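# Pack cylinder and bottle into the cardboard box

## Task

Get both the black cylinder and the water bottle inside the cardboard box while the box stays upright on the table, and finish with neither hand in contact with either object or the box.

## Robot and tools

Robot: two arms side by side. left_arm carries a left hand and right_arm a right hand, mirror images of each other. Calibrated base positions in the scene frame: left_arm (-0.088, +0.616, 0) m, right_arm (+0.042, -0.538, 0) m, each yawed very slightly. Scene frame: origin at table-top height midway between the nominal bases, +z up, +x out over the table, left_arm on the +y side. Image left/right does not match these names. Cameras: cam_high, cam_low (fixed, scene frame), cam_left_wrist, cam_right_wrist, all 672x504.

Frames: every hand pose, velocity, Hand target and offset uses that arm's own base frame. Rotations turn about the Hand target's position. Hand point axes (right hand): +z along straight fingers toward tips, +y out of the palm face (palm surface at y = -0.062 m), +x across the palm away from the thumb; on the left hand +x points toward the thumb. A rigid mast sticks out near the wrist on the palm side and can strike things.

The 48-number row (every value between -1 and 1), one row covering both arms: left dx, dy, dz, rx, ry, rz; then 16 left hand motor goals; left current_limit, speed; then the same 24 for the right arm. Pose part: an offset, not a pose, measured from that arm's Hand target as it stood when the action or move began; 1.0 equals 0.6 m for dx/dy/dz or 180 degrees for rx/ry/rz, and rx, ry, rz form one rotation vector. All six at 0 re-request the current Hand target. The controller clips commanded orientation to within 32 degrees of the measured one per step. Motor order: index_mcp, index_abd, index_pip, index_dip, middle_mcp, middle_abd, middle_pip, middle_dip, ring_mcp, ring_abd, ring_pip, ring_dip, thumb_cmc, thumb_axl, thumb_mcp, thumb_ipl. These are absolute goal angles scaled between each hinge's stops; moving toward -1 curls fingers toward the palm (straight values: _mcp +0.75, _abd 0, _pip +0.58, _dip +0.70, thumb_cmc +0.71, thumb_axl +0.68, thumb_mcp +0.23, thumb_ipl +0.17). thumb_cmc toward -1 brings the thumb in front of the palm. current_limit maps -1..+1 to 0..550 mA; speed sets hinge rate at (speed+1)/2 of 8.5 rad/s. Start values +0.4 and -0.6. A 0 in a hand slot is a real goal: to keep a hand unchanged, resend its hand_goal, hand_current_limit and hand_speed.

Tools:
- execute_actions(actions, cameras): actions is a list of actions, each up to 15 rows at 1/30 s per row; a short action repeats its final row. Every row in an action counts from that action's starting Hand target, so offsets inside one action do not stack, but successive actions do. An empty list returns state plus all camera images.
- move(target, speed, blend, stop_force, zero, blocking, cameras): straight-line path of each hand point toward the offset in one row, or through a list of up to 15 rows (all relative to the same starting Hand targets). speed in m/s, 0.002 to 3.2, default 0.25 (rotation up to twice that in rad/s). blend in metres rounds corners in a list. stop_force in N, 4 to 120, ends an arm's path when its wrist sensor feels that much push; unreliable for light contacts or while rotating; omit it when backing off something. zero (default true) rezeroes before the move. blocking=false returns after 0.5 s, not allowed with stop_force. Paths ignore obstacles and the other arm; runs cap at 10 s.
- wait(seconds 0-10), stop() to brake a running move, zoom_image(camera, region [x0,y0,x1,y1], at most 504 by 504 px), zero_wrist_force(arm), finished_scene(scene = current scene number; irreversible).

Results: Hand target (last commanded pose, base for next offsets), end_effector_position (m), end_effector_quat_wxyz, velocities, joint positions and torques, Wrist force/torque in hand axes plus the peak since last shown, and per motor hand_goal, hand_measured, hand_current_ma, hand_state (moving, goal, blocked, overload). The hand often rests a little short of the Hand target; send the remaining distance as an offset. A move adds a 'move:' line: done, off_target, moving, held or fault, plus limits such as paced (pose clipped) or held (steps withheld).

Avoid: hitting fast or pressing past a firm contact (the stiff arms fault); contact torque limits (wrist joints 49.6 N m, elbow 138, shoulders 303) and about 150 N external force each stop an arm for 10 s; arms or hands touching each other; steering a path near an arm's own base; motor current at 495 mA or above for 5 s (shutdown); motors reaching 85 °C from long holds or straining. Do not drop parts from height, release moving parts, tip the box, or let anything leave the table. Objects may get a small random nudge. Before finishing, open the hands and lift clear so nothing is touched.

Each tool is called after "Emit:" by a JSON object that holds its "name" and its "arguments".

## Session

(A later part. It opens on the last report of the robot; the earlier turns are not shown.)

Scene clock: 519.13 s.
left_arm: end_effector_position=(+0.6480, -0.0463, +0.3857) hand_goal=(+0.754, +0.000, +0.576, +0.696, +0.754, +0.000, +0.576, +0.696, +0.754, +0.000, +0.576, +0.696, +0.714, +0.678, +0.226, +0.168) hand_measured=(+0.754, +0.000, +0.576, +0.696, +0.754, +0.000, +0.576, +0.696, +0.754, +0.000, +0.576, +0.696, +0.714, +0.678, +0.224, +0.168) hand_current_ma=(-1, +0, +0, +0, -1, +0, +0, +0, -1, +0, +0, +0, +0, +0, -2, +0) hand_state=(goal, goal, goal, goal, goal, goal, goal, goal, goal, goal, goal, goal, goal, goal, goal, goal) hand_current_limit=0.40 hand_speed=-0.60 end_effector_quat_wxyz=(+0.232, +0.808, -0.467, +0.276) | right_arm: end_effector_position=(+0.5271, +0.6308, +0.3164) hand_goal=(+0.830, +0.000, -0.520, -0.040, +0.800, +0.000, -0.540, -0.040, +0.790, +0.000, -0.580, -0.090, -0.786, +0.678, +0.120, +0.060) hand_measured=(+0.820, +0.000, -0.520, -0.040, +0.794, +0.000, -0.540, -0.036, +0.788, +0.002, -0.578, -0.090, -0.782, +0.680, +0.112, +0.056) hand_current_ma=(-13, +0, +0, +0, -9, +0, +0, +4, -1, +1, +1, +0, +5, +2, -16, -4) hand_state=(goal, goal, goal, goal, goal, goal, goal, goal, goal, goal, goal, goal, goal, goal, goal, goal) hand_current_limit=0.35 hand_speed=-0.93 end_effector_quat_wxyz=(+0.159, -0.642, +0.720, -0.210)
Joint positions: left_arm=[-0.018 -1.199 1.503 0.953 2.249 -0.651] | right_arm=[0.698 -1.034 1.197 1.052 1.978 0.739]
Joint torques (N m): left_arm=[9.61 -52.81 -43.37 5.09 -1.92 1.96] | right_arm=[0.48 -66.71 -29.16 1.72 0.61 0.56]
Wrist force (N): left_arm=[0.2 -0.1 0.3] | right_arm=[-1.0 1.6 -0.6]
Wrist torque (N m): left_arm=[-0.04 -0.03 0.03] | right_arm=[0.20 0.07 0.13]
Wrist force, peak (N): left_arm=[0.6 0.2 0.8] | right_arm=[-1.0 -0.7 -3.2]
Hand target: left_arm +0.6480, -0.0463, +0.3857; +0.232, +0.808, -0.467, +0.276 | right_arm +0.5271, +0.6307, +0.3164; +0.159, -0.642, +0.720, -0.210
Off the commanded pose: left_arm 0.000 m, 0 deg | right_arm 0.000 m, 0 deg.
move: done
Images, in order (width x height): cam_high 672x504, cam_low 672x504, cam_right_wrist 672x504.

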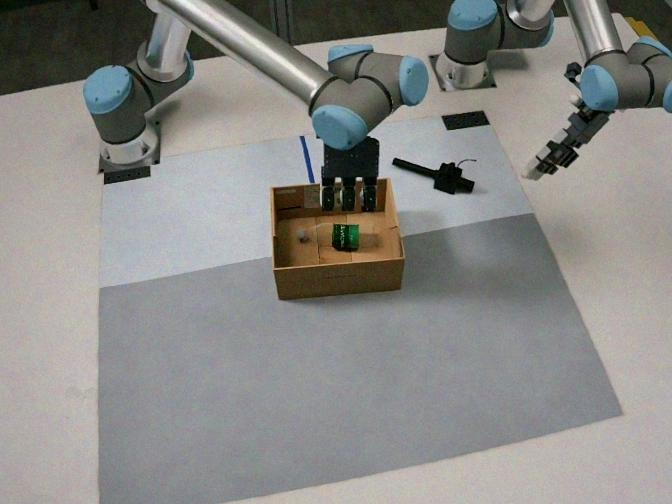

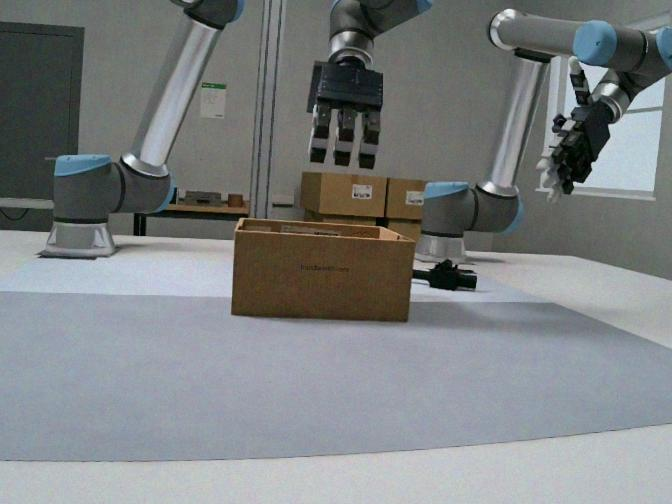

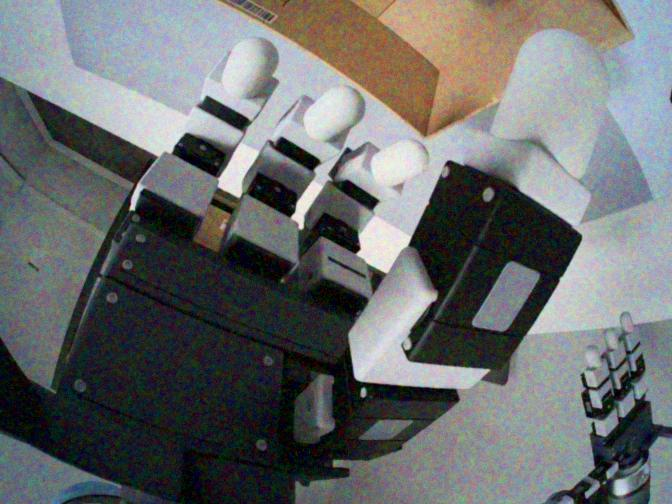

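Emit:
{"name": "move", "arguments": {"target": [-0.2862,-0.2025,-0.2095,0.2053,-0.3659,-0.1732,0.918,0,-0.153,0.478,0.918,0,-0.153,0.478,0.918,0,-0.153,0.478,-0.786,0.677,0.112,0.059,0.4,-0.6,0,-0.0133,0,0.0282,0.1673,0.0171,0.754,0,0.576,0.696,0.754,0,0.576,0.696,0.754,0,0.576,0.696,-0.786,0.677,0.226,0.168,0.35,-0.6], "speed": 0.25, "cameras": ["all"]}}

Emit:
{"name": "zoom_image", "arguments": {"camera": "cam_high", "region": [260, 60, 500, 300]}}

Emit:
{"name": "zoom_image", "arguments": {"camera": "cam_low", "region": [270, 80, 510, 320]}}

Scene clock: 610.20 s.
left_arm: end_effector_position=(+0.4763, -0.1678, +0.2600) hand_goal=(+0.918, +0.000, -0.152, +0.478, +0.918, +0.000, -0.152, +0.478, +0.918, +0.000, -0.152, +0.478, -0.786, +0.678, +0.112, +0.060) hand_measured=(+0.912, +0.000, -0.150, +0.480, +0.912, +0.000, -0.150, +0.480, +0.912, +0.000, -0.150, +0.482, -0.786, +0.678, +0.110, +0.062) hand_current_ma=(-8, +0, +1, +2, -7, +0, +1, +2, -9, +0, +1, +3, +0, +0, -1, +1) hand_state=(goal, goal, goal, goal, goal, goal, goal, goal, goal, goal, goal, goal, goal, goal, goal, goal) hand_current_limit=0.40 hand_speed=-0.60 end_effector_quat_wxyz=(+0.241, -0.417, +0.759, -0.438) | right_arm: end_effector_position=(+0.5273, +0.6227, +0.3164) hand_goal=(+0.754, +0.000, +0.576, +0.696, +0.754, +0.000, +0.576, +0.696, +0.754, +0.000, +0.576, +0.696, -0.786, +0.678, +0.226, +0.168) hand_measured=(+0.752, +0.000, +0.572, +0.694, +0.752, +0.000, +0.572, +0.692, +0.752, +0.002, +0.572, +0.694, -0.784, +0.680, +0.216, +0.164) hand_current_ma=(-2, +0, -3, -2, -2, +0, -3, -3, -2, +1, -3, -3, +2, +2, -20, -6) hand_state=(goal, goal, goal, goal, goal, goal, goal, goal, goal, goal, goal, goal, goal, goal, goal, goal) hand_current_limit=0.35 hand_speed=-0.60 end_effector_quat_wxyz=(+0.000, +0.685, -0.728, +0.000)
Joint positions: left_arm=[-0.687 -1.852 2.226 0.152 1.465 -0.061] | right_arm=[0.567 -0.881 1.039 1.411 1.571 0.627]
Joint torques (N m): left_arm=[-3.55 -9.63 -38.58 2.86 1.23 -1.78] | right_arm=[12.56 -92.95 -25.13 1.22 1.25 1.7]
Wrist force (N): left_arm=[0.6 1.5 0.8] | right_arm=[-0.6 0.0 0.5]
Wrist torque (N m): left_arm=[0.16 -0.02 -0.13] | right_arm=[0.00 0.00 0.13]
Wrist force, peak (N): left_arm=[1.7 2.5 0.5] | right_arm=[-0.9 2.1 -1.1]
Hand target: left_arm +0.4763, -0.1678, +0.2600; +0.241, -0.417, +0.759, -0.438 | right_arm +0.5271, +0.6228, +0.3164; +0.000, +0.685, -0.728, +0.000
Off the commanded pose: left_arm 0.000 m, 0 deg | right_arm 0.000 m, 0 deg.
move: done

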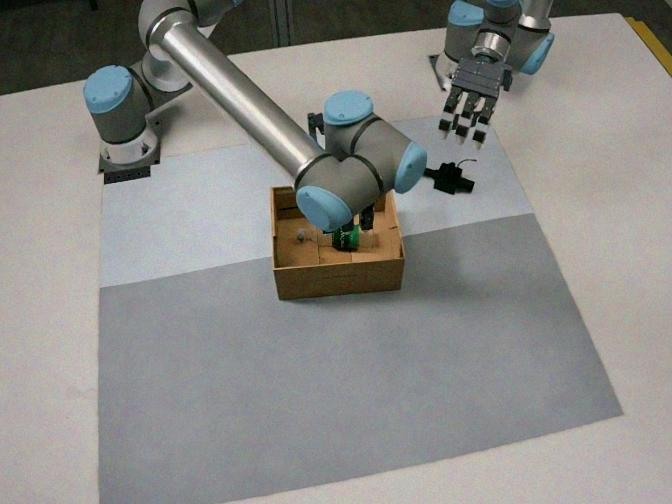

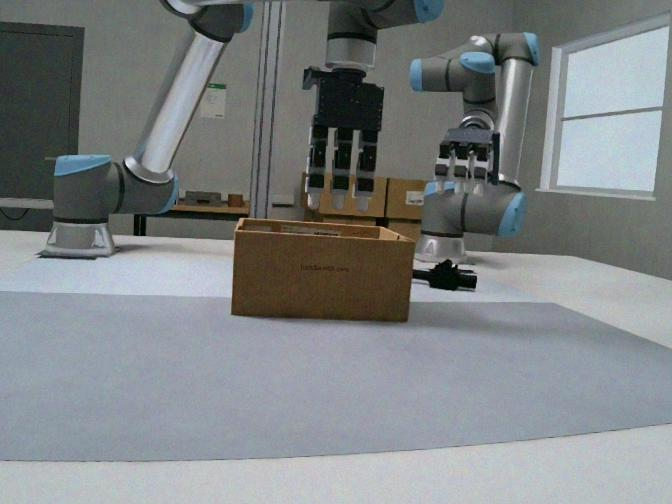

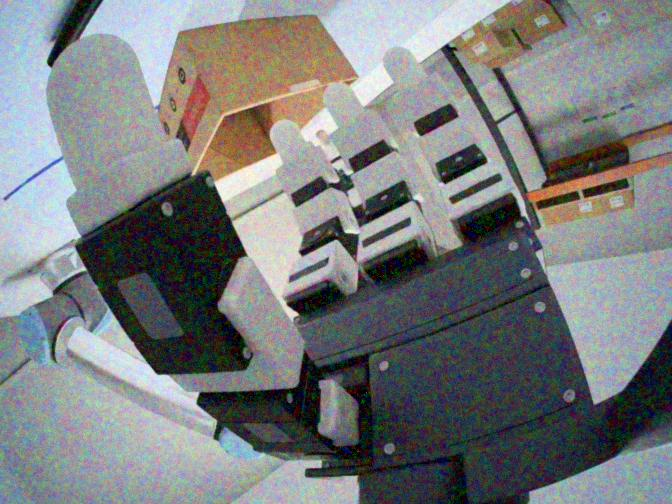

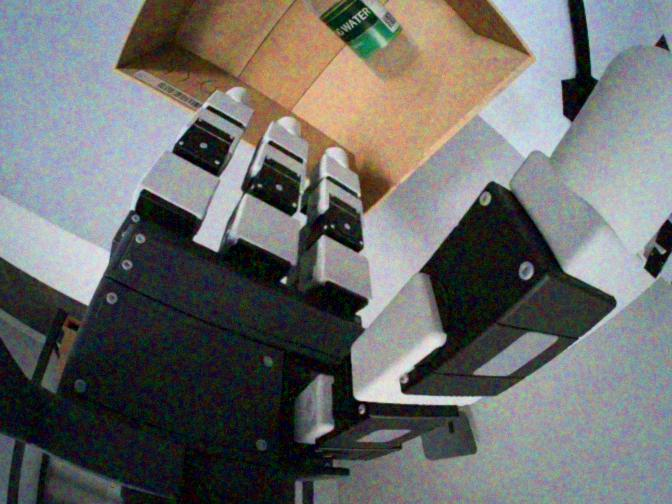

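Scaled by 2.100 from the camera's 672x504 image, which has a finer 960x720 frame.

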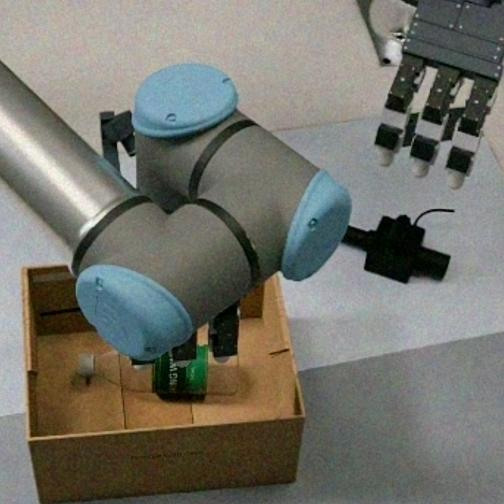

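Scaled by 2.100 from the camera's 672x504 image, which has a finer 960x720 frame.

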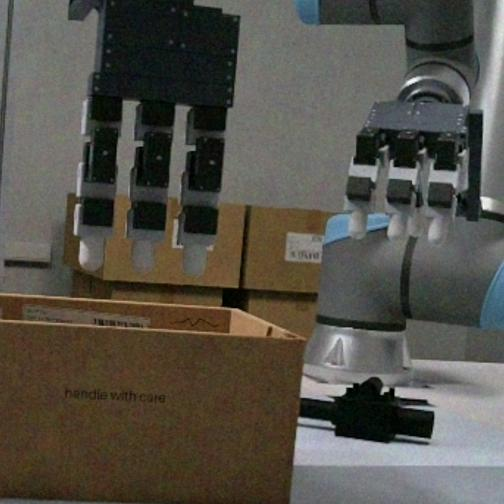

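Emit:
{"name": "move", "arguments": {"target": [0.0258,-0.0117,-0.2,0,0,0,0.918,0,-0.153,0.478,0.918,0,-0.153,0.478,0.918,0,-0.153,0.478,-0.786,0.677,0.112,0.059,0.4,-0.6,-0.0333,0,-0.2673,0,0,0,0.754,0,0.576,0.696,0.754,0,0.576,0.696,0.754,0,0.576,0.696,-0.786,0.677,0.226,0.168,0.35,-0.6], "speed": 0.12, "stop_force": 10, "cameras": ["all"]}}

Emit:
{"name": "zoom_image", "arguments": {"camera": "cam_high", "region": [260, 100, 500, 310]}}

Emit:
{"name": "zoom_image", "arguments": {"camera": "cam_low", "region": [370, 170, 520, 310]}}

Scene clock: 628.67 s.
left_arm: end_effector_position=(+0.4918, -0.1748, +0.1400) hand_goal=(+0.918, +0.000, -0.152, +0.478, +0.918, +0.000, -0.152, +0.478, +0.918, +0.000, -0.152, +0.478, -0.786, +0.678, +0.112, +0.060) hand_measured=(+0.912, +0.000, -0.150, +0.480, +0.912, +0.000, -0.150, +0.480, +0.910, +0.000, -0.150, +0.482, -0.786, +0.678, +0.110, +0.062) hand_current_ma=(-8, +0, +1, +2, -8, +0, +1, +2, -10, +0, +1, +3, +0, +0, -1, +1) hand_state=(goal, goal, goal, goal, goal, goal, goal, goal, goal, goal, goal, goal, goal, goal, goal, goal) hand_current_limit=0.40 hand_speed=-0.60 end_effector_quat_wxyz=(+0.241, -0.417, +0.759, -0.438) | right_arm: end_effector_position=(+0.5072, +0.6228, +0.1560) hand_goal=(+0.754, +0.000, +0.576, +0.696, +0.754, +0.000, +0.576, +0.696, +0.754, +0.000, +0.576, +0.696, -0.786, +0.678, +0.226, +0.168) hand_measured=(+0.752, +0.000, +0.574, +0.694, +0.752, +0.000, +0.574, +0.692, +0.752, +0.002, +0.574, +0.694, -0.784, +0.680, +0.216, +0.164) hand_current_ma=(-2, +0, -3, -2, -2, +0, -3, -3, -2, +1, -3, -3, +2, +2, -20, -6) hand_state=(goal, goal, goal, goal, goal, goal, goal, goal, goal, goal, goal, goal, goal, goal, goal, goal) hand_current_limit=0.35 hand_speed=-0.60 end_effector_quat_wxyz=(+0.000, +0.685, -0.728, +0.000)
Joint positions: left_arm=[-0.674 -1.689 2.345 -0.131 1.476 -0.054] | right_arm=[0.58 -0.825 1.236 1.159 1.571 0.64]
Joint torques (N m): left_arm=[-6.36 -43.54 -40.35 3.69 -2.54 -0.91] | right_arm=[-11.71 -93.02 -45.54 6.02 -1.65 -1.04]
Wrist force (N): left_arm=[0.8 2.1 0.7] | right_arm=[-0.4 0.1 0.7]
Wrist torque (N m): left_arm=[0.26 -0.06 -0.34] | right_arm=[0.01 -0.02 -0.03]
Wrist force, peak (N): left_arm=[0.6 3.1 1.3] | right_arm=[-0.8 -0.1 2.2]
Hand target: left_arm +0.4918, -0.1748, +0.1400; +0.241, -0.417, +0.759, -0.438 | right_arm +0.5072, +0.6228, +0.1560; +0.000, +0.685, -0.728, +0.000
Off the commanded pose: left_arm 0.000 m, 0 deg | right_arm 0.000 m, 0 deg.
move: done

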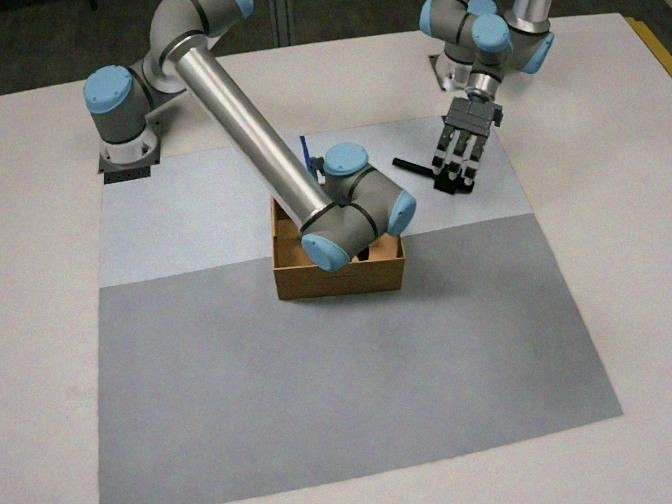

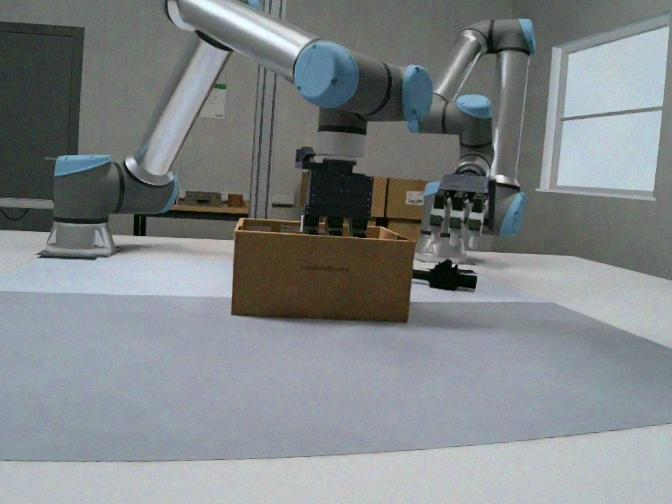

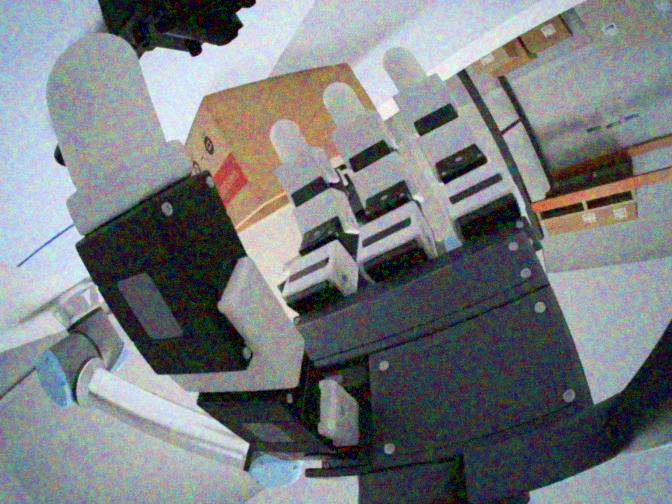

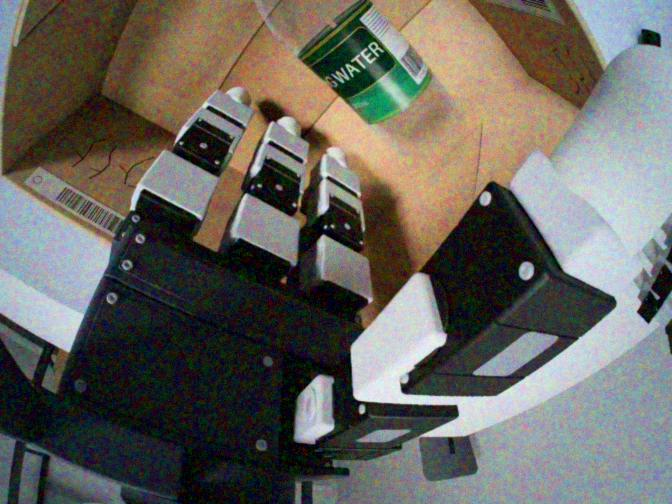

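Scaled by 2.100 from the camera's 672x504 image, which has a finer 960x720 frame.

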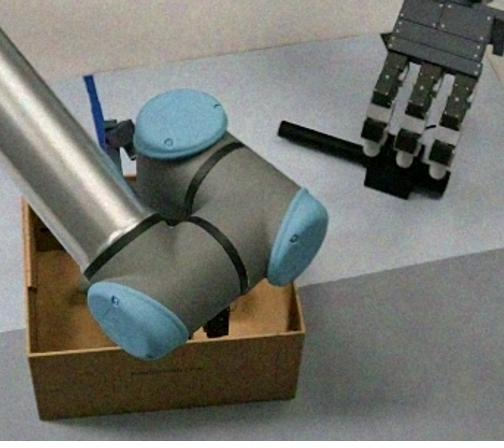

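Scaled by 3.360 from the camera's 672x504 image, which has a finer 960x720 frame.

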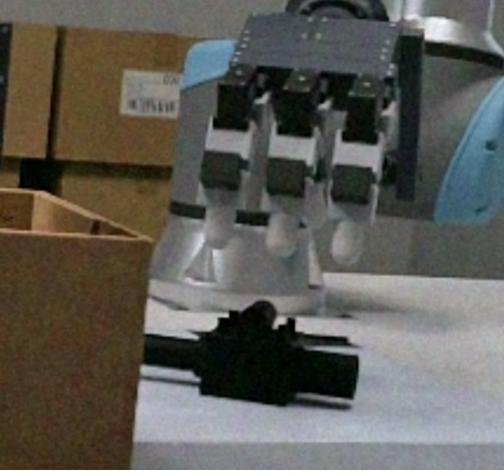

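Emit:
{"name": "move", "arguments": {"target": [0.0053,-0.0045,-0.15,0,0,0,0.918,0,-0.153,0.478,0.918,0,-0.153,0.478,0.918,0,-0.153,0.478,-0.786,0.677,0.112,0.059,0.4,-0.6,-0.1333,0.0,-0.0167,0,0,0,0.754,0,0.576,0.696,0.754,0,0.576,0.696,0.754,0,0.576,0.696,-0.786,0.677,0.226,0.168,0.35,-0.6], "speed": 0.06, "stop_force": 10, "cameras": ["all"]}}

Emit:
{"name": "zoom_image", "arguments": {"camera": "cam_high", "region": [380, 100, 500, 220]}}

Emit:
{"name": "zoom_image", "arguments": {"camera": "cam_low", "region": [370, 170, 520, 310]}}

Scene clock: 655.33 s.
left_arm: end_effector_position=(+0.4950, -0.1775, +0.0500) hand_goal=(+0.918, +0.000, -0.152, +0.478, +0.918, +0.000, -0.152, +0.478, +0.918, +0.000, -0.152, +0.478, -0.786, +0.678, +0.112, +0.060) hand_measured=(+0.912, +0.000, -0.150, +0.480, +0.912, +0.000, -0.150, +0.480, +0.910, +0.000, -0.150, +0.482, -0.786, +0.678, +0.110, +0.062) hand_current_ma=(-8, +0, +1, +2, -8, +0, +1, +2, -10, +0, +1, +3, +0, +0, -1, +1) hand_state=(goal, goal, goal, goal, goal, goal, goal, goal, goal, goal, goal, goal, goal, goal, goal, goal) hand_current_limit=0.40 hand_speed=-0.60 end_effector_quat_wxyz=(+0.241, -0.417, +0.759, -0.438) | right_arm: end_effector_position=(+0.4272, +0.6228, +0.1460) hand_goal=(+0.754, +0.000, +0.576, +0.696, +0.754, +0.000, +0.576, +0.696, +0.754, +0.000, +0.576, +0.696, -0.786, +0.678, +0.226, +0.168) hand_measured=(+0.752, +0.000, +0.574, +0.694, +0.752, +0.000, +0.574, +0.692, +0.752, +0.002, +0.574, +0.694, -0.784, +0.680, +0.216, +0.164) hand_current_ma=(-2, +0, -2, -2, -2, +0, -2, -3, -2, +1, -2, -3, +2, +2, -20, -6) hand_state=(goal, goal, goal, goal, goal, goal, goal, goal, goal, goal, goal, goal, goal, goal, goal, goal) hand_current_limit=0.35 hand_speed=-0.60 end_effector_quat_wxyz=(+0.000, +0.685, -0.728, +0.000)
Joint positions: left_arm=[-0.674 -1.533 2.418 -0.36 1.476 -0.055] | right_arm=[0.638 -0.902 1.392 1.08 1.571 0.698]
Joint torques (N m): left_arm=[4.76 -49.6 -33.68 3.55 1.75 -1.12] | right_arm=[-11.78 -67.62 -43.96 7.37 1.79 -1.8]
Wrist force (N): left_arm=[0.5 2.1 0.6] | right_arm=[-0.8 -0.5 0.4]
Wrist torque (N m): left_arm=[0.28 0.00 -0.35] | right_arm=[-0.07 0.03 -0.11]
Wrist force, peak (N): left_arm=[0.6 2.8 0.5] | right_arm=[-1.2 -0.8 1.1]
Hand target: left_arm +0.4949, -0.1775, +0.0500; +0.241, -0.417, +0.759, -0.438 | right_arm +0.4272, +0.6228, +0.1460; +0.000, +0.685, -0.728, +0.000
Off the commanded pose: left_arm 0.000 m, 0 deg | right_arm 0.000 m, 0 deg.
move: done

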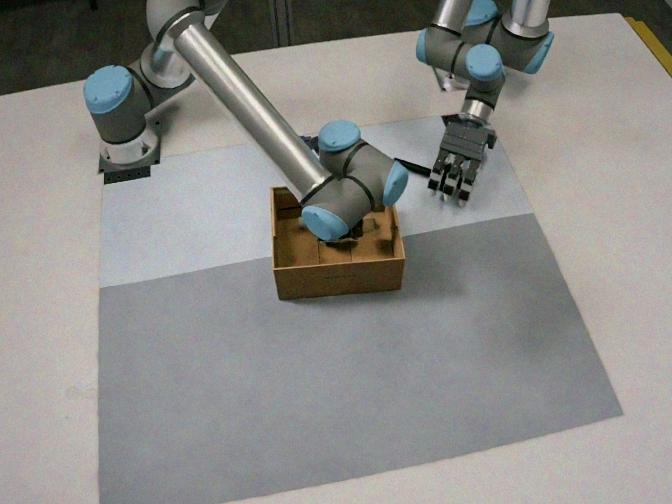

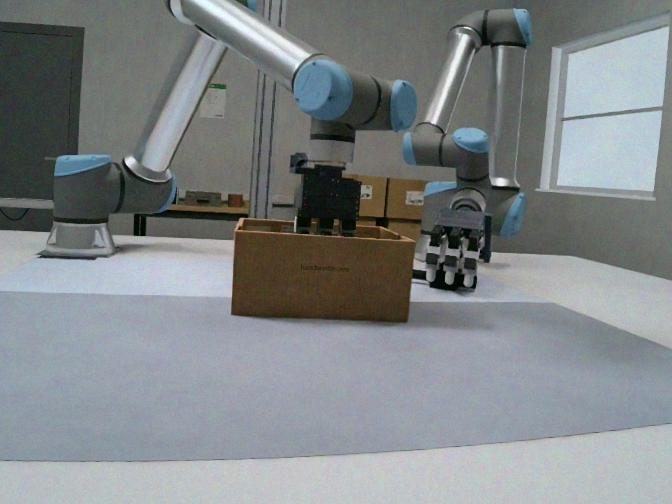

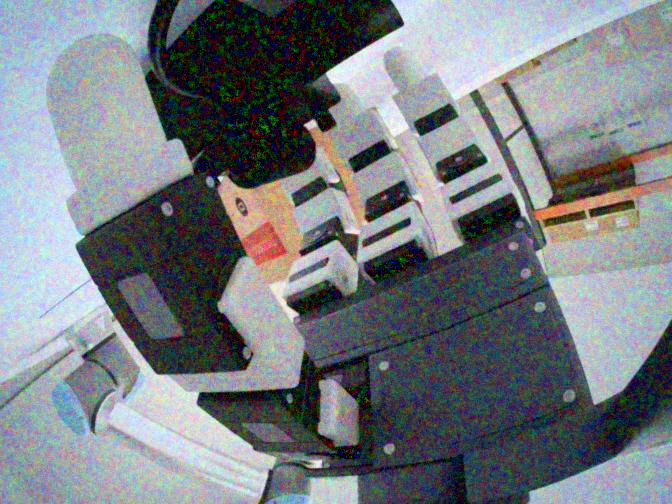

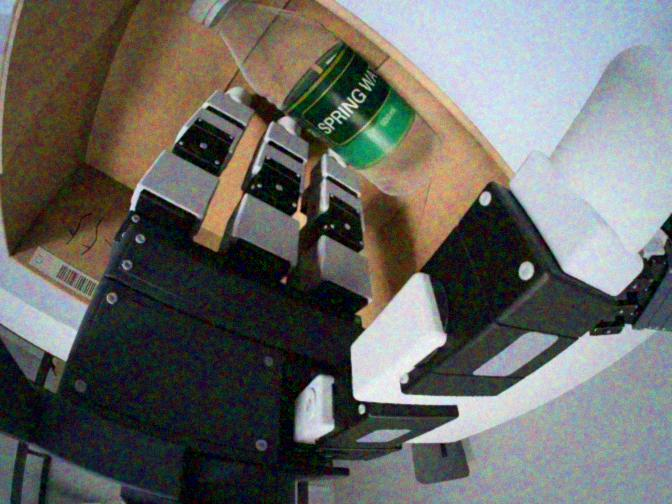

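Scaled by 4.200 from the camera's 672x504 image, which has a finer 960x720 frame.

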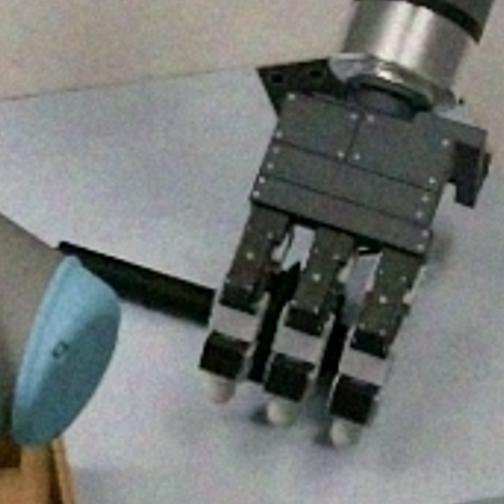

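Scaled by 3.360 from the camera's 672x504 image, which has a finer 960x720 frame.

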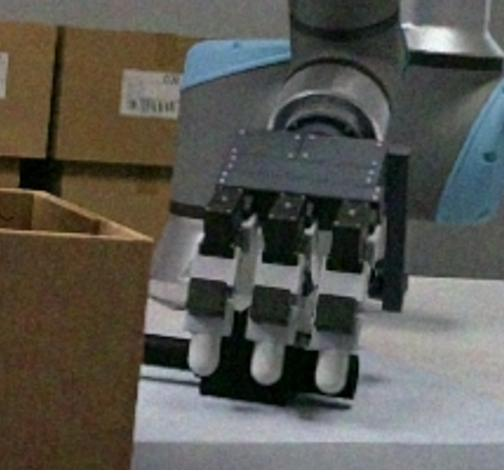

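Emit:
{"name": "move", "arguments": {"target": [0,0,-0.0117,0,0,0,0.918,0,-0.153,0.478,0.918,0,-0.153,0.478,0.918,0,-0.153,0.478,-0.786,0.677,0.112,0.059,0.4,-0.6,-0.0567,0.0,0,0,0,0,0.754,0,0.576,0.696,0.754,0,0.576,0.696,0.754,0,0.576,0.696,-0.786,0.677,0.226,0.168,0.35,-0.6], "speed": 0.04, "stop_force": 8}}

Emit:
{"name": "execute_actions", "arguments": {"actions": [[[0,0,0,0,0,0,0.85,0,-0.45,0.6,0.85,0,-0.45,0.6,0.85,0,-0.45,0.6,-0.786,0.677,-0.15,0.1,0.2,-0.8,0,0,0,0,0,0,0.754,0,0.576,0.696,0.754,0,0.576,0.696,0.754,0,0.576,0.696,-0.786,0.677,0.226,0.168,0.35,-0.6]]]}}

Emit:
{"name": "wait", "arguments": {"seconds": 0.5, "cameras": ["all"]}}

Emit:
{"name": "zoom_image", "arguments": {"camera": "cam_high", "region": [380, 100, 500, 220]}}

Emit:
{"name": "zoom_image", "arguments": {"camera": "cam_low", "region": [370, 170, 520, 310]}}

Scene clock: 670.67 s.
left_arm: end_effector_position=(+0.4949, -0.1775, +0.0429) hand_goal=(+0.918, +0.000, -0.152, +0.478, +0.918, +0.000, -0.152, +0.478, +0.918, +0.000, -0.152, +0.478, -0.786, +0.678, +0.112, +0.060) hand_measured=(+0.912, +0.000, -0.150, +0.480, +0.912, +0.000, -0.150, +0.480, +0.910, +0.000, -0.150, +0.482, -0.786, +0.678, +0.110, +0.062) hand_current_ma=(-8, +0, +1, +2, -8, +0, +1, +2, -10, +0, +1, +3, +0, +0, -1, +1) hand_state=(goal, goal, goal, goal, goal, goal, goal, goal, goal, goal, goal, goal, goal, goal, goal, goal) hand_current_limit=0.40 hand_speed=-0.60 end_effector_quat_wxyz=(+0.241, -0.417, +0.759, -0.438) | right_arm: end_effector_position=(+0.3932, +0.6228, +0.1460) hand_goal=(+0.754, +0.000, +0.576, +0.696, +0.754, +0.000, +0.576, +0.696, +0.754, +0.000, +0.576, +0.696, -0.786, +0.678, +0.226, +0.168) hand_measured=(+0.756, +0.000, +0.576, +0.694, +0.756, +0.000, +0.578, +0.694, +0.752, +0.002, +0.574, +0.694, -0.784, +0.680, +0.216, +0.164) hand_current_ma=(+1, +0, +1, -1, +2, +0, +1, -1, -2, +1, -2, -3, +2, +2, -20, -6) hand_state=(goal, goal, goal, goal, goal, goal, goal, goal, goal, goal, goal, goal, goal, goal, goal, goal) hand_current_limit=0.35 hand_speed=-0.60 end_effector_quat_wxyz=(+0.000, +0.685, -0.728, +0.000)
Joint positions: left_arm=[-0.674 -1.519 2.424 -0.379 1.476 -0.055] | right_arm=[0.665 -0.935 1.448 1.056 1.571 0.725]
Joint torques (N m): left_arm=[6.39 -49.81 -32.37 2.91 2.63 1.36] | right_arm=[-11.79 -66.13 -43.97 7.59 1.81 -1.65]
Wrist force (N): left_arm=[1.0 2.2 0.5] | right_arm=[-0.8 -0.7 0.4]
Wrist torque (N m): left_arm=[0.29 -0.06 -0.30] | right_arm=[-0.06 0.03 -0.12]
Wrist force, peak (N): left_arm=[0.6 2.4 0.8] | right_arm=[-0.2 -1.6 0.1]
Hand target: left_arm +0.4949, -0.1775, +0.0429; +0.241, -0.417, +0.759, -0.438 | right_arm +0.3932, +0.6228, +0.1460; +0.000, +0.685, -0.728, +0.000
Off the commanded pose: left_arm 0.000 m, 0 deg | right_arm 0.000 m, 0 deg.
move: done

Scene clock: 671.40 s.
left_arm: end_effector_position=(+0.4949, -0.1775, +0.0429) hand_goal=(+0.850, +0.000, -0.450, +0.600, +0.850, +0.000, -0.450, +0.600, +0.850, +0.000, -0.450, +0.600, -0.786, +0.678, -0.150, +0.100) hand_measured=(+0.844, +0.000, -0.448, +0.598, +0.848, +0.000, -0.434, +0.602, +0.844, +0.000, -0.448, +0.596, -0.784, +0.678, -0.142, +0.100) hand_current_ma=(-6, +0, +2, -2, -3, +0, +24, +1, -7, +0, +2, -3, +2, +0, +15, +0) hand_state=(goal, goal, goal, goal, goal, goal, goal, goal, goal, goal, goal, goal, goal, goal, goal, goal) hand_current_limit=0.20 hand_speed=-0.80 end_effector_quat_wxyz=(+0.241, -0.417, +0.759, -0.438) | right_arm: end_effector_position=(+0.3932, +0.6228, +0.1460) hand_goal=(+0.754, +0.000, +0.576, +0.696, +0.754, +0.000, +0.576, +0.696, +0.754, +0.000, +0.576, +0.696, -0.786, +0.678, +0.226, +0.168) hand_measured=(+0.756, +0.000, +0.576, +0.694, +0.756, +0.000, +0.578, +0.694, +0.752, +0.002, +0.574, +0.694, -0.784, +0.680, +0.216, +0.164) hand_current_ma=(+1, +0, +1, -1, +2, +0, +1, -1, -2, +1, -2, -3, +2, +2, -20, -6) hand_state=(goal, goal, goal, goal, goal, goal, goal, goal, goal, goal, goal, goal, goal, goal, goal, goal) hand_current_limit=0.35 hand_speed=-0.60 end_effector_quat_wxyz=(+0.000, +0.685, -0.728, +0.000)
Joint positions: left_arm=[-0.674 -1.519 2.423 -0.379 1.476 -0.055] | right_arm=[0.665 -0.935 1.448 1.056 1.571 0.725]
Joint torques (N m): left_arm=[8.14 -49.64 -32.96 2.87 2.74 1.19] | right_arm=[-11.71 -64.57 -43.42 7.4 1.56 -1.73]
Wrist force (N): left_arm=[0.5 2.1 0.7] | right_arm=[-0.4 -0.6 0.4]
Wrist torque (N m): left_arm=[0.26 0.02 -0.36] | right_arm=[-0.04 -0.02 -0.09]
Wrist force, peak (N): left_arm=[1.1 2.5 0.9] | right_arm=[-1.0 -0.6 0.5]
Hand target: left_arm +0.4949, -0.1775, +0.0429; +0.241, -0.417, +0.759, -0.438 | right_arm +0.3932, +0.6228, +0.1460; +0.000, +0.685, -0.728, +0.000
Off the commanded pose: left_arm 0.000 m, 0 deg | right_arm 0.000 m, 0 deg.
Step readings (end_effector_position of left_arm | right_arm):
0: (+0.4949, -0.1775, +0.0429) | (+0.3932, +0.6228, +0.1460)
1: (+0.4949, -0.1775, +0.0429) | (+0.3932, +0.6228, +0.1460)
2: (+0.4949, -0.1775, +0.0429) | (+0.3932, +0.6228, +0.1460)
4: (+0.4949, -0.1775, +0.0429) | (+0.3932, +0.6228, +0.1460)
8: (+0.4949, -0.1775, +0.0429) | (+0.3932, +0.6228, +0.1460)
15: (+0.4949, -0.1775, +0.0429) | (+0.3932, +0.6228, +0.1460)

Scene clock: 671.90 s.
left_arm: end_effector_position=(+0.4949, -0.1775, +0.0429) hand_goal=(+0.850, +0.000, -0.450, +0.600, +0.850, +0.000, -0.450, +0.600, +0.850, +0.000, -0.450, +0.600, -0.786, +0.678, -0.150, +0.100) hand_measured=(+0.844, +0.000, -0.448, +0.598, +0.848, +0.000, -0.434, +0.602, +0.844, +0.000, -0.448, +0.596, -0.784, +0.678, -0.142, +0.100) hand_current_ma=(-6, +0, +2, -2, -3, +0, +24, +1, -7, +0, +2, -3, +2, +0, +15, +0) hand_state=(goal, goal, goal, goal, goal, goal, goal, goal, goal, goal, goal, goal, goal, goal, goal, goal) hand_current_limit=0.20 hand_speed=-0.80 end_effector_quat_wxyz=(+0.241, -0.417, +0.759, -0.438) | right_arm: end_effector_position=(+0.3932, +0.6228, +0.1460) hand_goal=(+0.754, +0.000, +0.576, +0.696, +0.754, +0.000, +0.576, +0.696, +0.754, +0.000, +0.576, +0.696, -0.786, +0.678, +0.226, +0.168) hand_measured=(+0.756, +0.000, +0.576, +0.694, +0.756, +0.000, +0.578, +0.694, +0.752, +0.002, +0.574, +0.694, -0.784, +0.680, +0.216, +0.164) hand_current_ma=(+1, +0, +1, -1, +2, +0, +1, -1, -2, +1, -2, -3, +2, +2, -20, -6) hand_state=(goal, goal, goal, goal, goal, goal, goal, goal, goal, goal, goal, goal, goal, goal, goal, goal) hand_current_limit=0.35 hand_speed=-0.60 end_effector_quat_wxyz=(+0.000, +0.685, -0.728, +0.000)
Joint positions: left_arm=[-0.674 -1.519 2.423 -0.379 1.476 -0.055] | right_arm=[0.665 -0.935 1.448 1.056 1.571 0.725]
Joint torques (N m): left_arm=[7.69 -48.33 -32.47 2.97 2.71 1.16] | right_arm=[-12.91 -64.92 -43.82 7.34 1.77 -1.95]
Wrist force (N): left_arm=[0.7 2.0 1.0] | right_arm=[-0.8 -0.6 0.4]
Wrist torque (N m): left_arm=[0.21 0.00 -0.33] | right_arm=[-0.04 0.04 -0.13]
Wrist force, peak (N): left_arm=[0.9 2.5 0.8] | right_arm=[-0.7 -0.7 0.9]
Hand target: left_arm +0.4949, -0.1775, +0.0429; +0.241, -0.417, +0.759, -0.438 | right_arm +0.3932, +0.6228, +0.1460; +0.000, +0.685, -0.728, +0.000
Off the commanded pose: left_arm 0.000 m, 0 deg | right_arm 0.000 m, 0 deg.
wait: 0.50 s; at rest by 0.17 s

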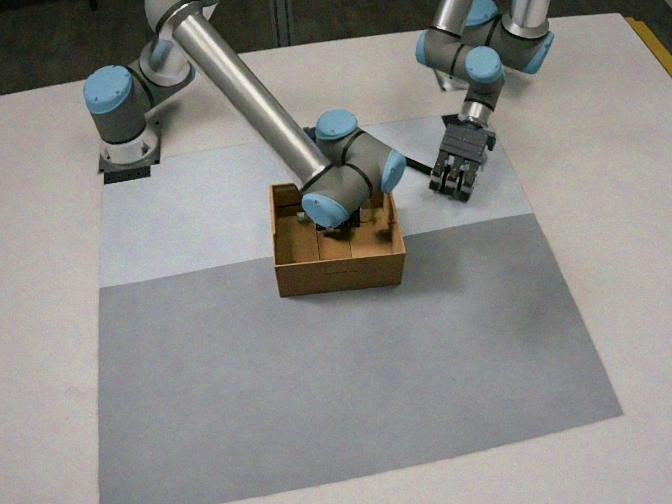

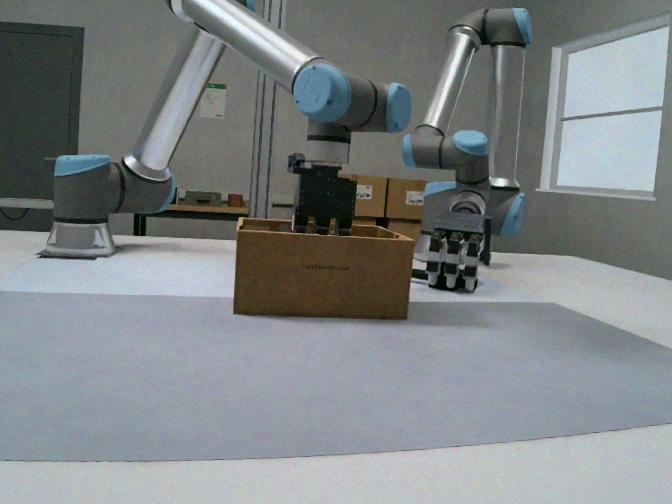

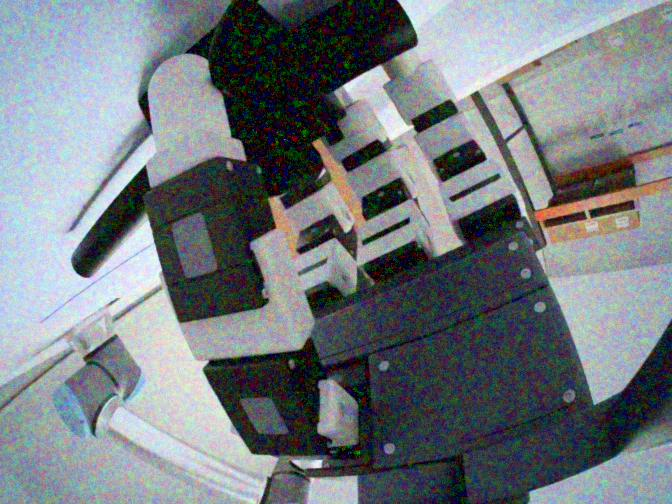

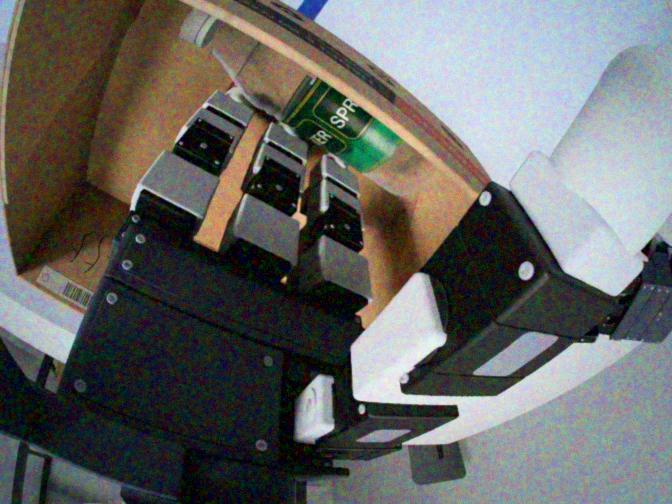

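Scaled by 4.200 from the camera's 672x504 image, which has a finer 960x720 frame.

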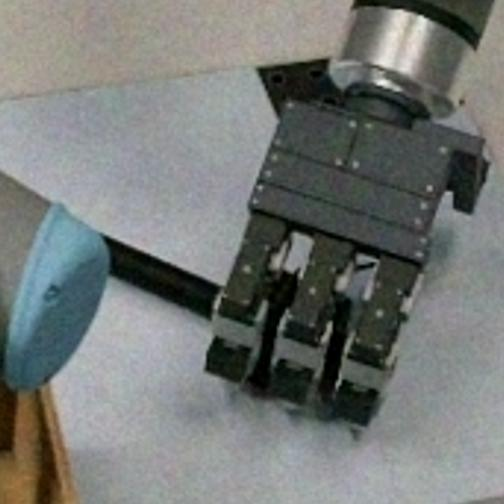

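Scaled by 3.360 from the camera's 672x504 image, which has a finer 960x720 frame.

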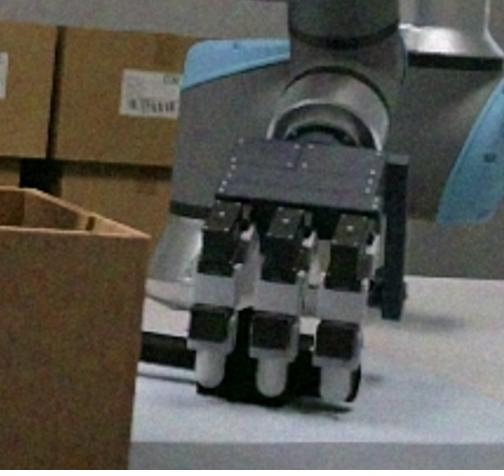

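Emit:
{"name": "execute_actions", "arguments": {"actions": [[[0,0,0,0,0,0,0.83,0,-0.56,0.62,0.83,0,-0.56,0.62,0.83,0,-0.56,0.62,-0.786,0.677,-0.3,0.08,0.2,-0.85,0.0333,0,0,0,0,0,0.754,0,0.576,0.696,0.754,0,0.576,0.696,0.754,0,0.576,0.696,-0.786,0.677,0.226,0.168,0.35,-0.6]],[[0,0,0,0,0,0,0.80,0,-0.66,0.6,0.80,0,-0.66,0.6,0.80,0,-0.66,0.6,-0.786,0.677,-0.42,0.0,0.2,-0.85,0,0,0,0,0,0,0.754,0,0.576,0.696,0.754,0,0.576,0.696,0.754,0,0.576,0.696,-0.786,0.677,0.226,0.168,0.35,-0.6]]]}}

Emit:
{"name": "wait", "arguments": {"seconds": 0.5, "cameras": ["all"]}}

Emit:
{"name": "zoom_image", "arguments": {"camera": "cam_high", "region": [380, 100, 500, 220]}}

Emit:
{"name": "zoom_image", "arguments": {"camera": "cam_low", "region": [370, 170, 520, 310]}}

Scene clock: 679.87 s.
left_arm: end_effector_position=(+0.4950, -0.1775, +0.0429) hand_goal=(+0.800, +0.000, -0.660, +0.600, +0.800, +0.000, -0.660, +0.600, +0.800, +0.000, -0.660, +0.600, -0.786, +0.678, -0.420, +0.000) hand_measured=(+0.830, +0.000, -0.574, +0.618, +0.852, +0.000, -0.532, +0.632, +0.816, +0.000, -0.594, +0.620, -0.774, +0.682, -0.224, +0.098) hand_current_ma=(+64, +0, +253, +31, +138, +0, +330, +66, +29, +0, +175, +33, +19, +6, +330, +330) hand_state=(blocked, goal, blocked, goal, blocked, goal, blocked, blocked, goal, goal, blocked, goal, goal, goal, blocked, blocked) hand_current_limit=0.20 hand_speed=-0.85 end_effector_quat_wxyz=(+0.241, -0.417, +0.759, -0.438) | right_arm: end_effector_position=(+0.4131, +0.6228, +0.1460) hand_goal=(+0.754, +0.000, +0.576, +0.696, +0.754, +0.000, +0.576, +0.696, +0.754, +0.000, +0.576, +0.696, -0.786, +0.678, +0.226, +0.168) hand_measured=(+0.752, +0.000, +0.576, +0.694, +0.752, +0.000, +0.576, +0.694, +0.752, +0.002, +0.574, +0.694, -0.784, +0.680, +0.216, +0.164) hand_current_ma=(-1, +0, +0, -1, -1, +0, +1, -1, -1, +1, -2, -3, +1, +2, -20, -6) hand_state=(goal, goal, goal, goal, goal, goal, goal, goal, goal, goal, goal, goal, goal, goal, goal, goal) hand_current_limit=0.35 hand_speed=-0.60 end_effector_quat_wxyz=(+0.000, +0.686, -0.728, +0.000)
Joint positions: left_arm=[-0.674 -1.519 2.423 -0.379 1.476 -0.055] | right_arm=[0.649 -0.916 1.416 1.07 1.571 0.709]
Joint torques (N m): left_arm=[7.63 -44.51 -31.66 2.91 2.77 1.55] | right_arm=[-9.94 -68.24 -42.01 1.2 -2.29 -0.72]
Wrist force (N): left_arm=[0.0 0.9 0.2] | right_arm=[-0.6 -0.7 0.4]
Wrist torque (N m): left_arm=[0.25 0.03 -0.38] | right_arm=[-0.09 0.01 -0.10]
Wrist force, peak (N): left_arm=[0.8 2.9 1.6] | right_arm=[-1.5 7.1 -0.3]
Hand target: left_arm +0.4949, -0.1775, +0.0429; +0.241, -0.417, +0.759, -0.438 | right_arm +0.4131, +0.6228, +0.1460; +0.000, +0.685, -0.728, +0.000
Off the commanded pose: left_arm 0.000 m, 0 deg | right_arm 0.000 m, 0 deg.
Step readings (end_effector_position of left_arm | right_arm):
0: (+0.4949, -0.1775, +0.0429) | (+0.3932, +0.6228, +0.1460)
1: (+0.4949, -0.1775, +0.0429) | (+0.3936, +0.6228, +0.1460)
2: (+0.4949, -0.1775, +0.0429) | (+0.3979, +0.6228, +0.1460)
4: (+0.4949, -0.1775, +0.0429) | (+0.4107, +0.6225, +0.1460)
8: (+0.4949, -0.1775, +0.0429) | (+0.4143, +0.6227, +0.1460)
15: (+0.4949, -0.1775, +0.0429) | (+0.4131, +0.6227, +0.1460)
16: (+0.4949, -0.1775, +0.0429) | (+0.4131, +0.6227, +0.1460)
17: (+0.4949, -0.1775, +0.0429) | (+0.4131, +0.6227, +0.1460)
19: (+0.4949, -0.1775, +0.0429) | (+0.4131, +0.6227, +0.1460)
23: (+0.4950, -0.1775, +0.0429) | (+0.4131, +0.6227, +0.1460)
30: (+0.4950, -0.1775, +0.0429) | (+0.4131, +0.6228, +0.1460)

Scene clock: 680.37 s.
left_arm: end_effector_position=(+0.4950, -0.1775, +0.0429) hand_goal=(+0.800, +0.000, -0.660, +0.600, +0.800, +0.000, -0.660, +0.600, +0.800, +0.000, -0.660, +0.600, -0.786, +0.678, -0.420, +0.000) hand_measured=(+0.830, +0.000, -0.574, +0.618, +0.852, +0.000, -0.532, +0.632, +0.816, +0.000, -0.594, +0.620, -0.774, +0.682, -0.224, +0.098) hand_current_ma=(+64, +0, +253, +31, +138, +0, +330, +66, +29, +0, +175, +33, +19, +6, +330, +330) hand_state=(blocked, goal, blocked, goal, blocked, goal, blocked, blocked, goal, goal, blocked, goal, goal, goal, blocked, blocked) hand_current_limit=0.20 hand_speed=-0.85 end_effector_quat_wxyz=(+0.241, -0.417, +0.759, -0.438) | right_arm: end_effector_position=(+0.4131, +0.6228, +0.1460) hand_goal=(+0.754, +0.000, +0.576, +0.696, +0.754, +0.000, +0.576, +0.696, +0.754, +0.000, +0.576, +0.696, -0.786, +0.678, +0.226, +0.168) hand_measured=(+0.752, +0.000, +0.576, +0.694, +0.752, +0.000, +0.576, +0.694, +0.752, +0.002, +0.574, +0.694, -0.784, +0.680, +0.216, +0.164) hand_current_ma=(-1, +0, +0, -1, -1, +0, +1, -1, -1, +1, -2, -3, +1, +2, -20, -6) hand_state=(goal, goal, goal, goal, goal, goal, goal, goal, goal, goal, goal, goal, goal, goal, goal, goal) hand_current_limit=0.35 hand_speed=-0.60 end_effector_quat_wxyz=(+0.000, +0.685, -0.728, +0.000)
Joint positions: left_arm=[-0.674 -1.519 2.423 -0.379 1.476 -0.055] | right_arm=[0.649 -0.916 1.416 1.07 1.571 0.709]
Joint torques (N m): left_arm=[7.68 -43.32 -30.99 2.72 2.57 1.63] | right_arm=[-10.2 -66.78 -43.03 1.15 -2.21 -0.7]
Wrist force (N): left_arm=[0.7 0.8 0.3] | right_arm=[-0.8 -0.4 0.6]
Wrist torque (N m): left_arm=[0.21 -0.05 -0.32] | right_arm=[-0.06 0.05 -0.12]
Wrist force, peak (N): left_arm=[0.7 0.8 0.5] | right_arm=[-1.5 -0.7 0.6]
Hand target: left_arm +0.4949, -0.1775, +0.0429; +0.241, -0.417, +0.759, -0.438 | right_arm +0.4131, +0.6228, +0.1460; +0.000, +0.685, -0.728, +0.000
Off the commanded pose: left_arm 0.000 m, 0 deg | right_arm 0.000 m, 0 deg.
wait: 0.50 s; at rest by 0.17 s

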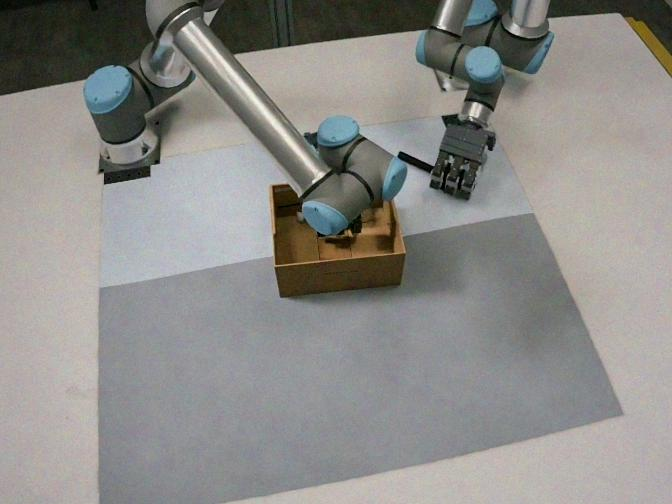

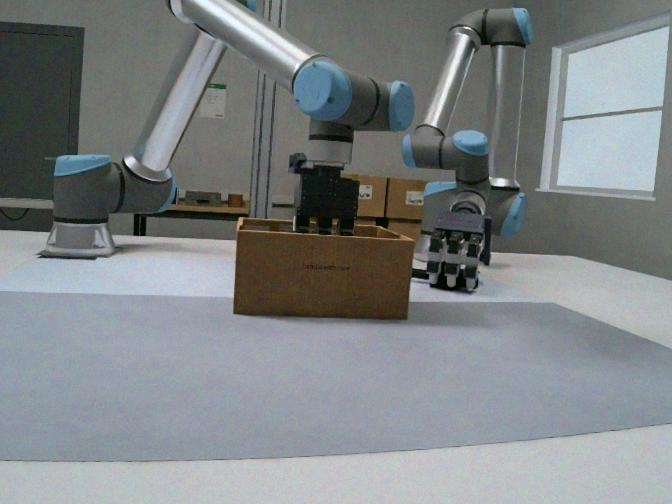

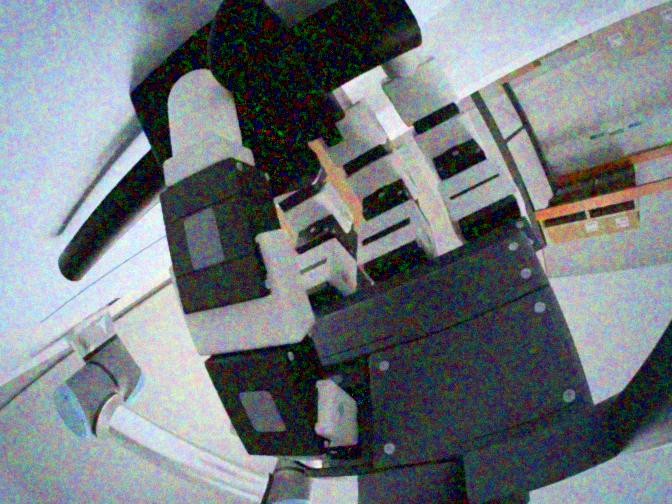

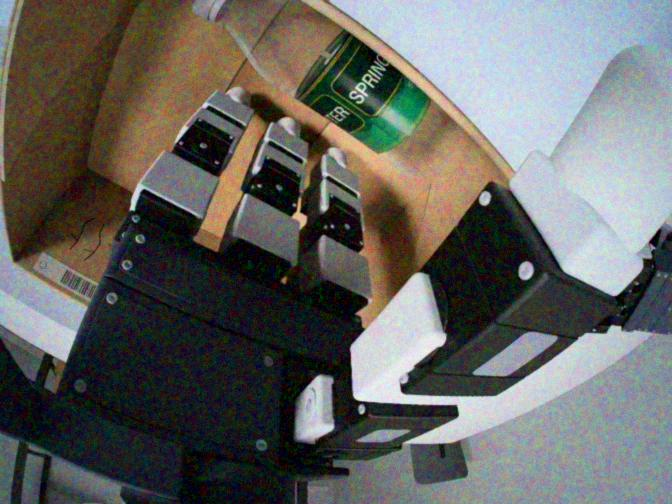

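Scaled by 4.200 from the camera's 672x504 image, which has a finer 960x720 frame.

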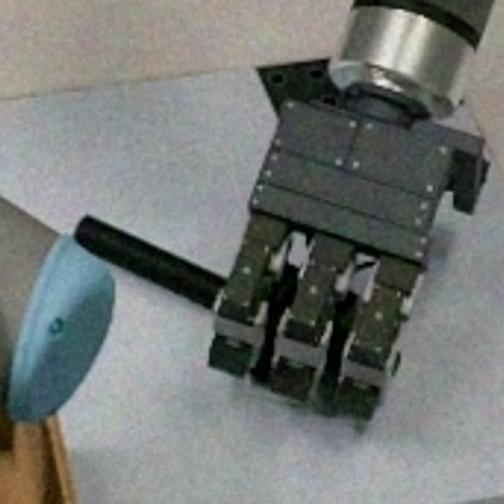

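Scaled by 3.360 from the camera's 672x504 image, which has a finer 960x720 frame.

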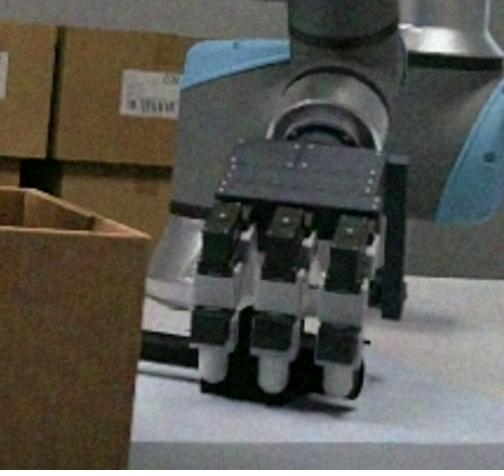

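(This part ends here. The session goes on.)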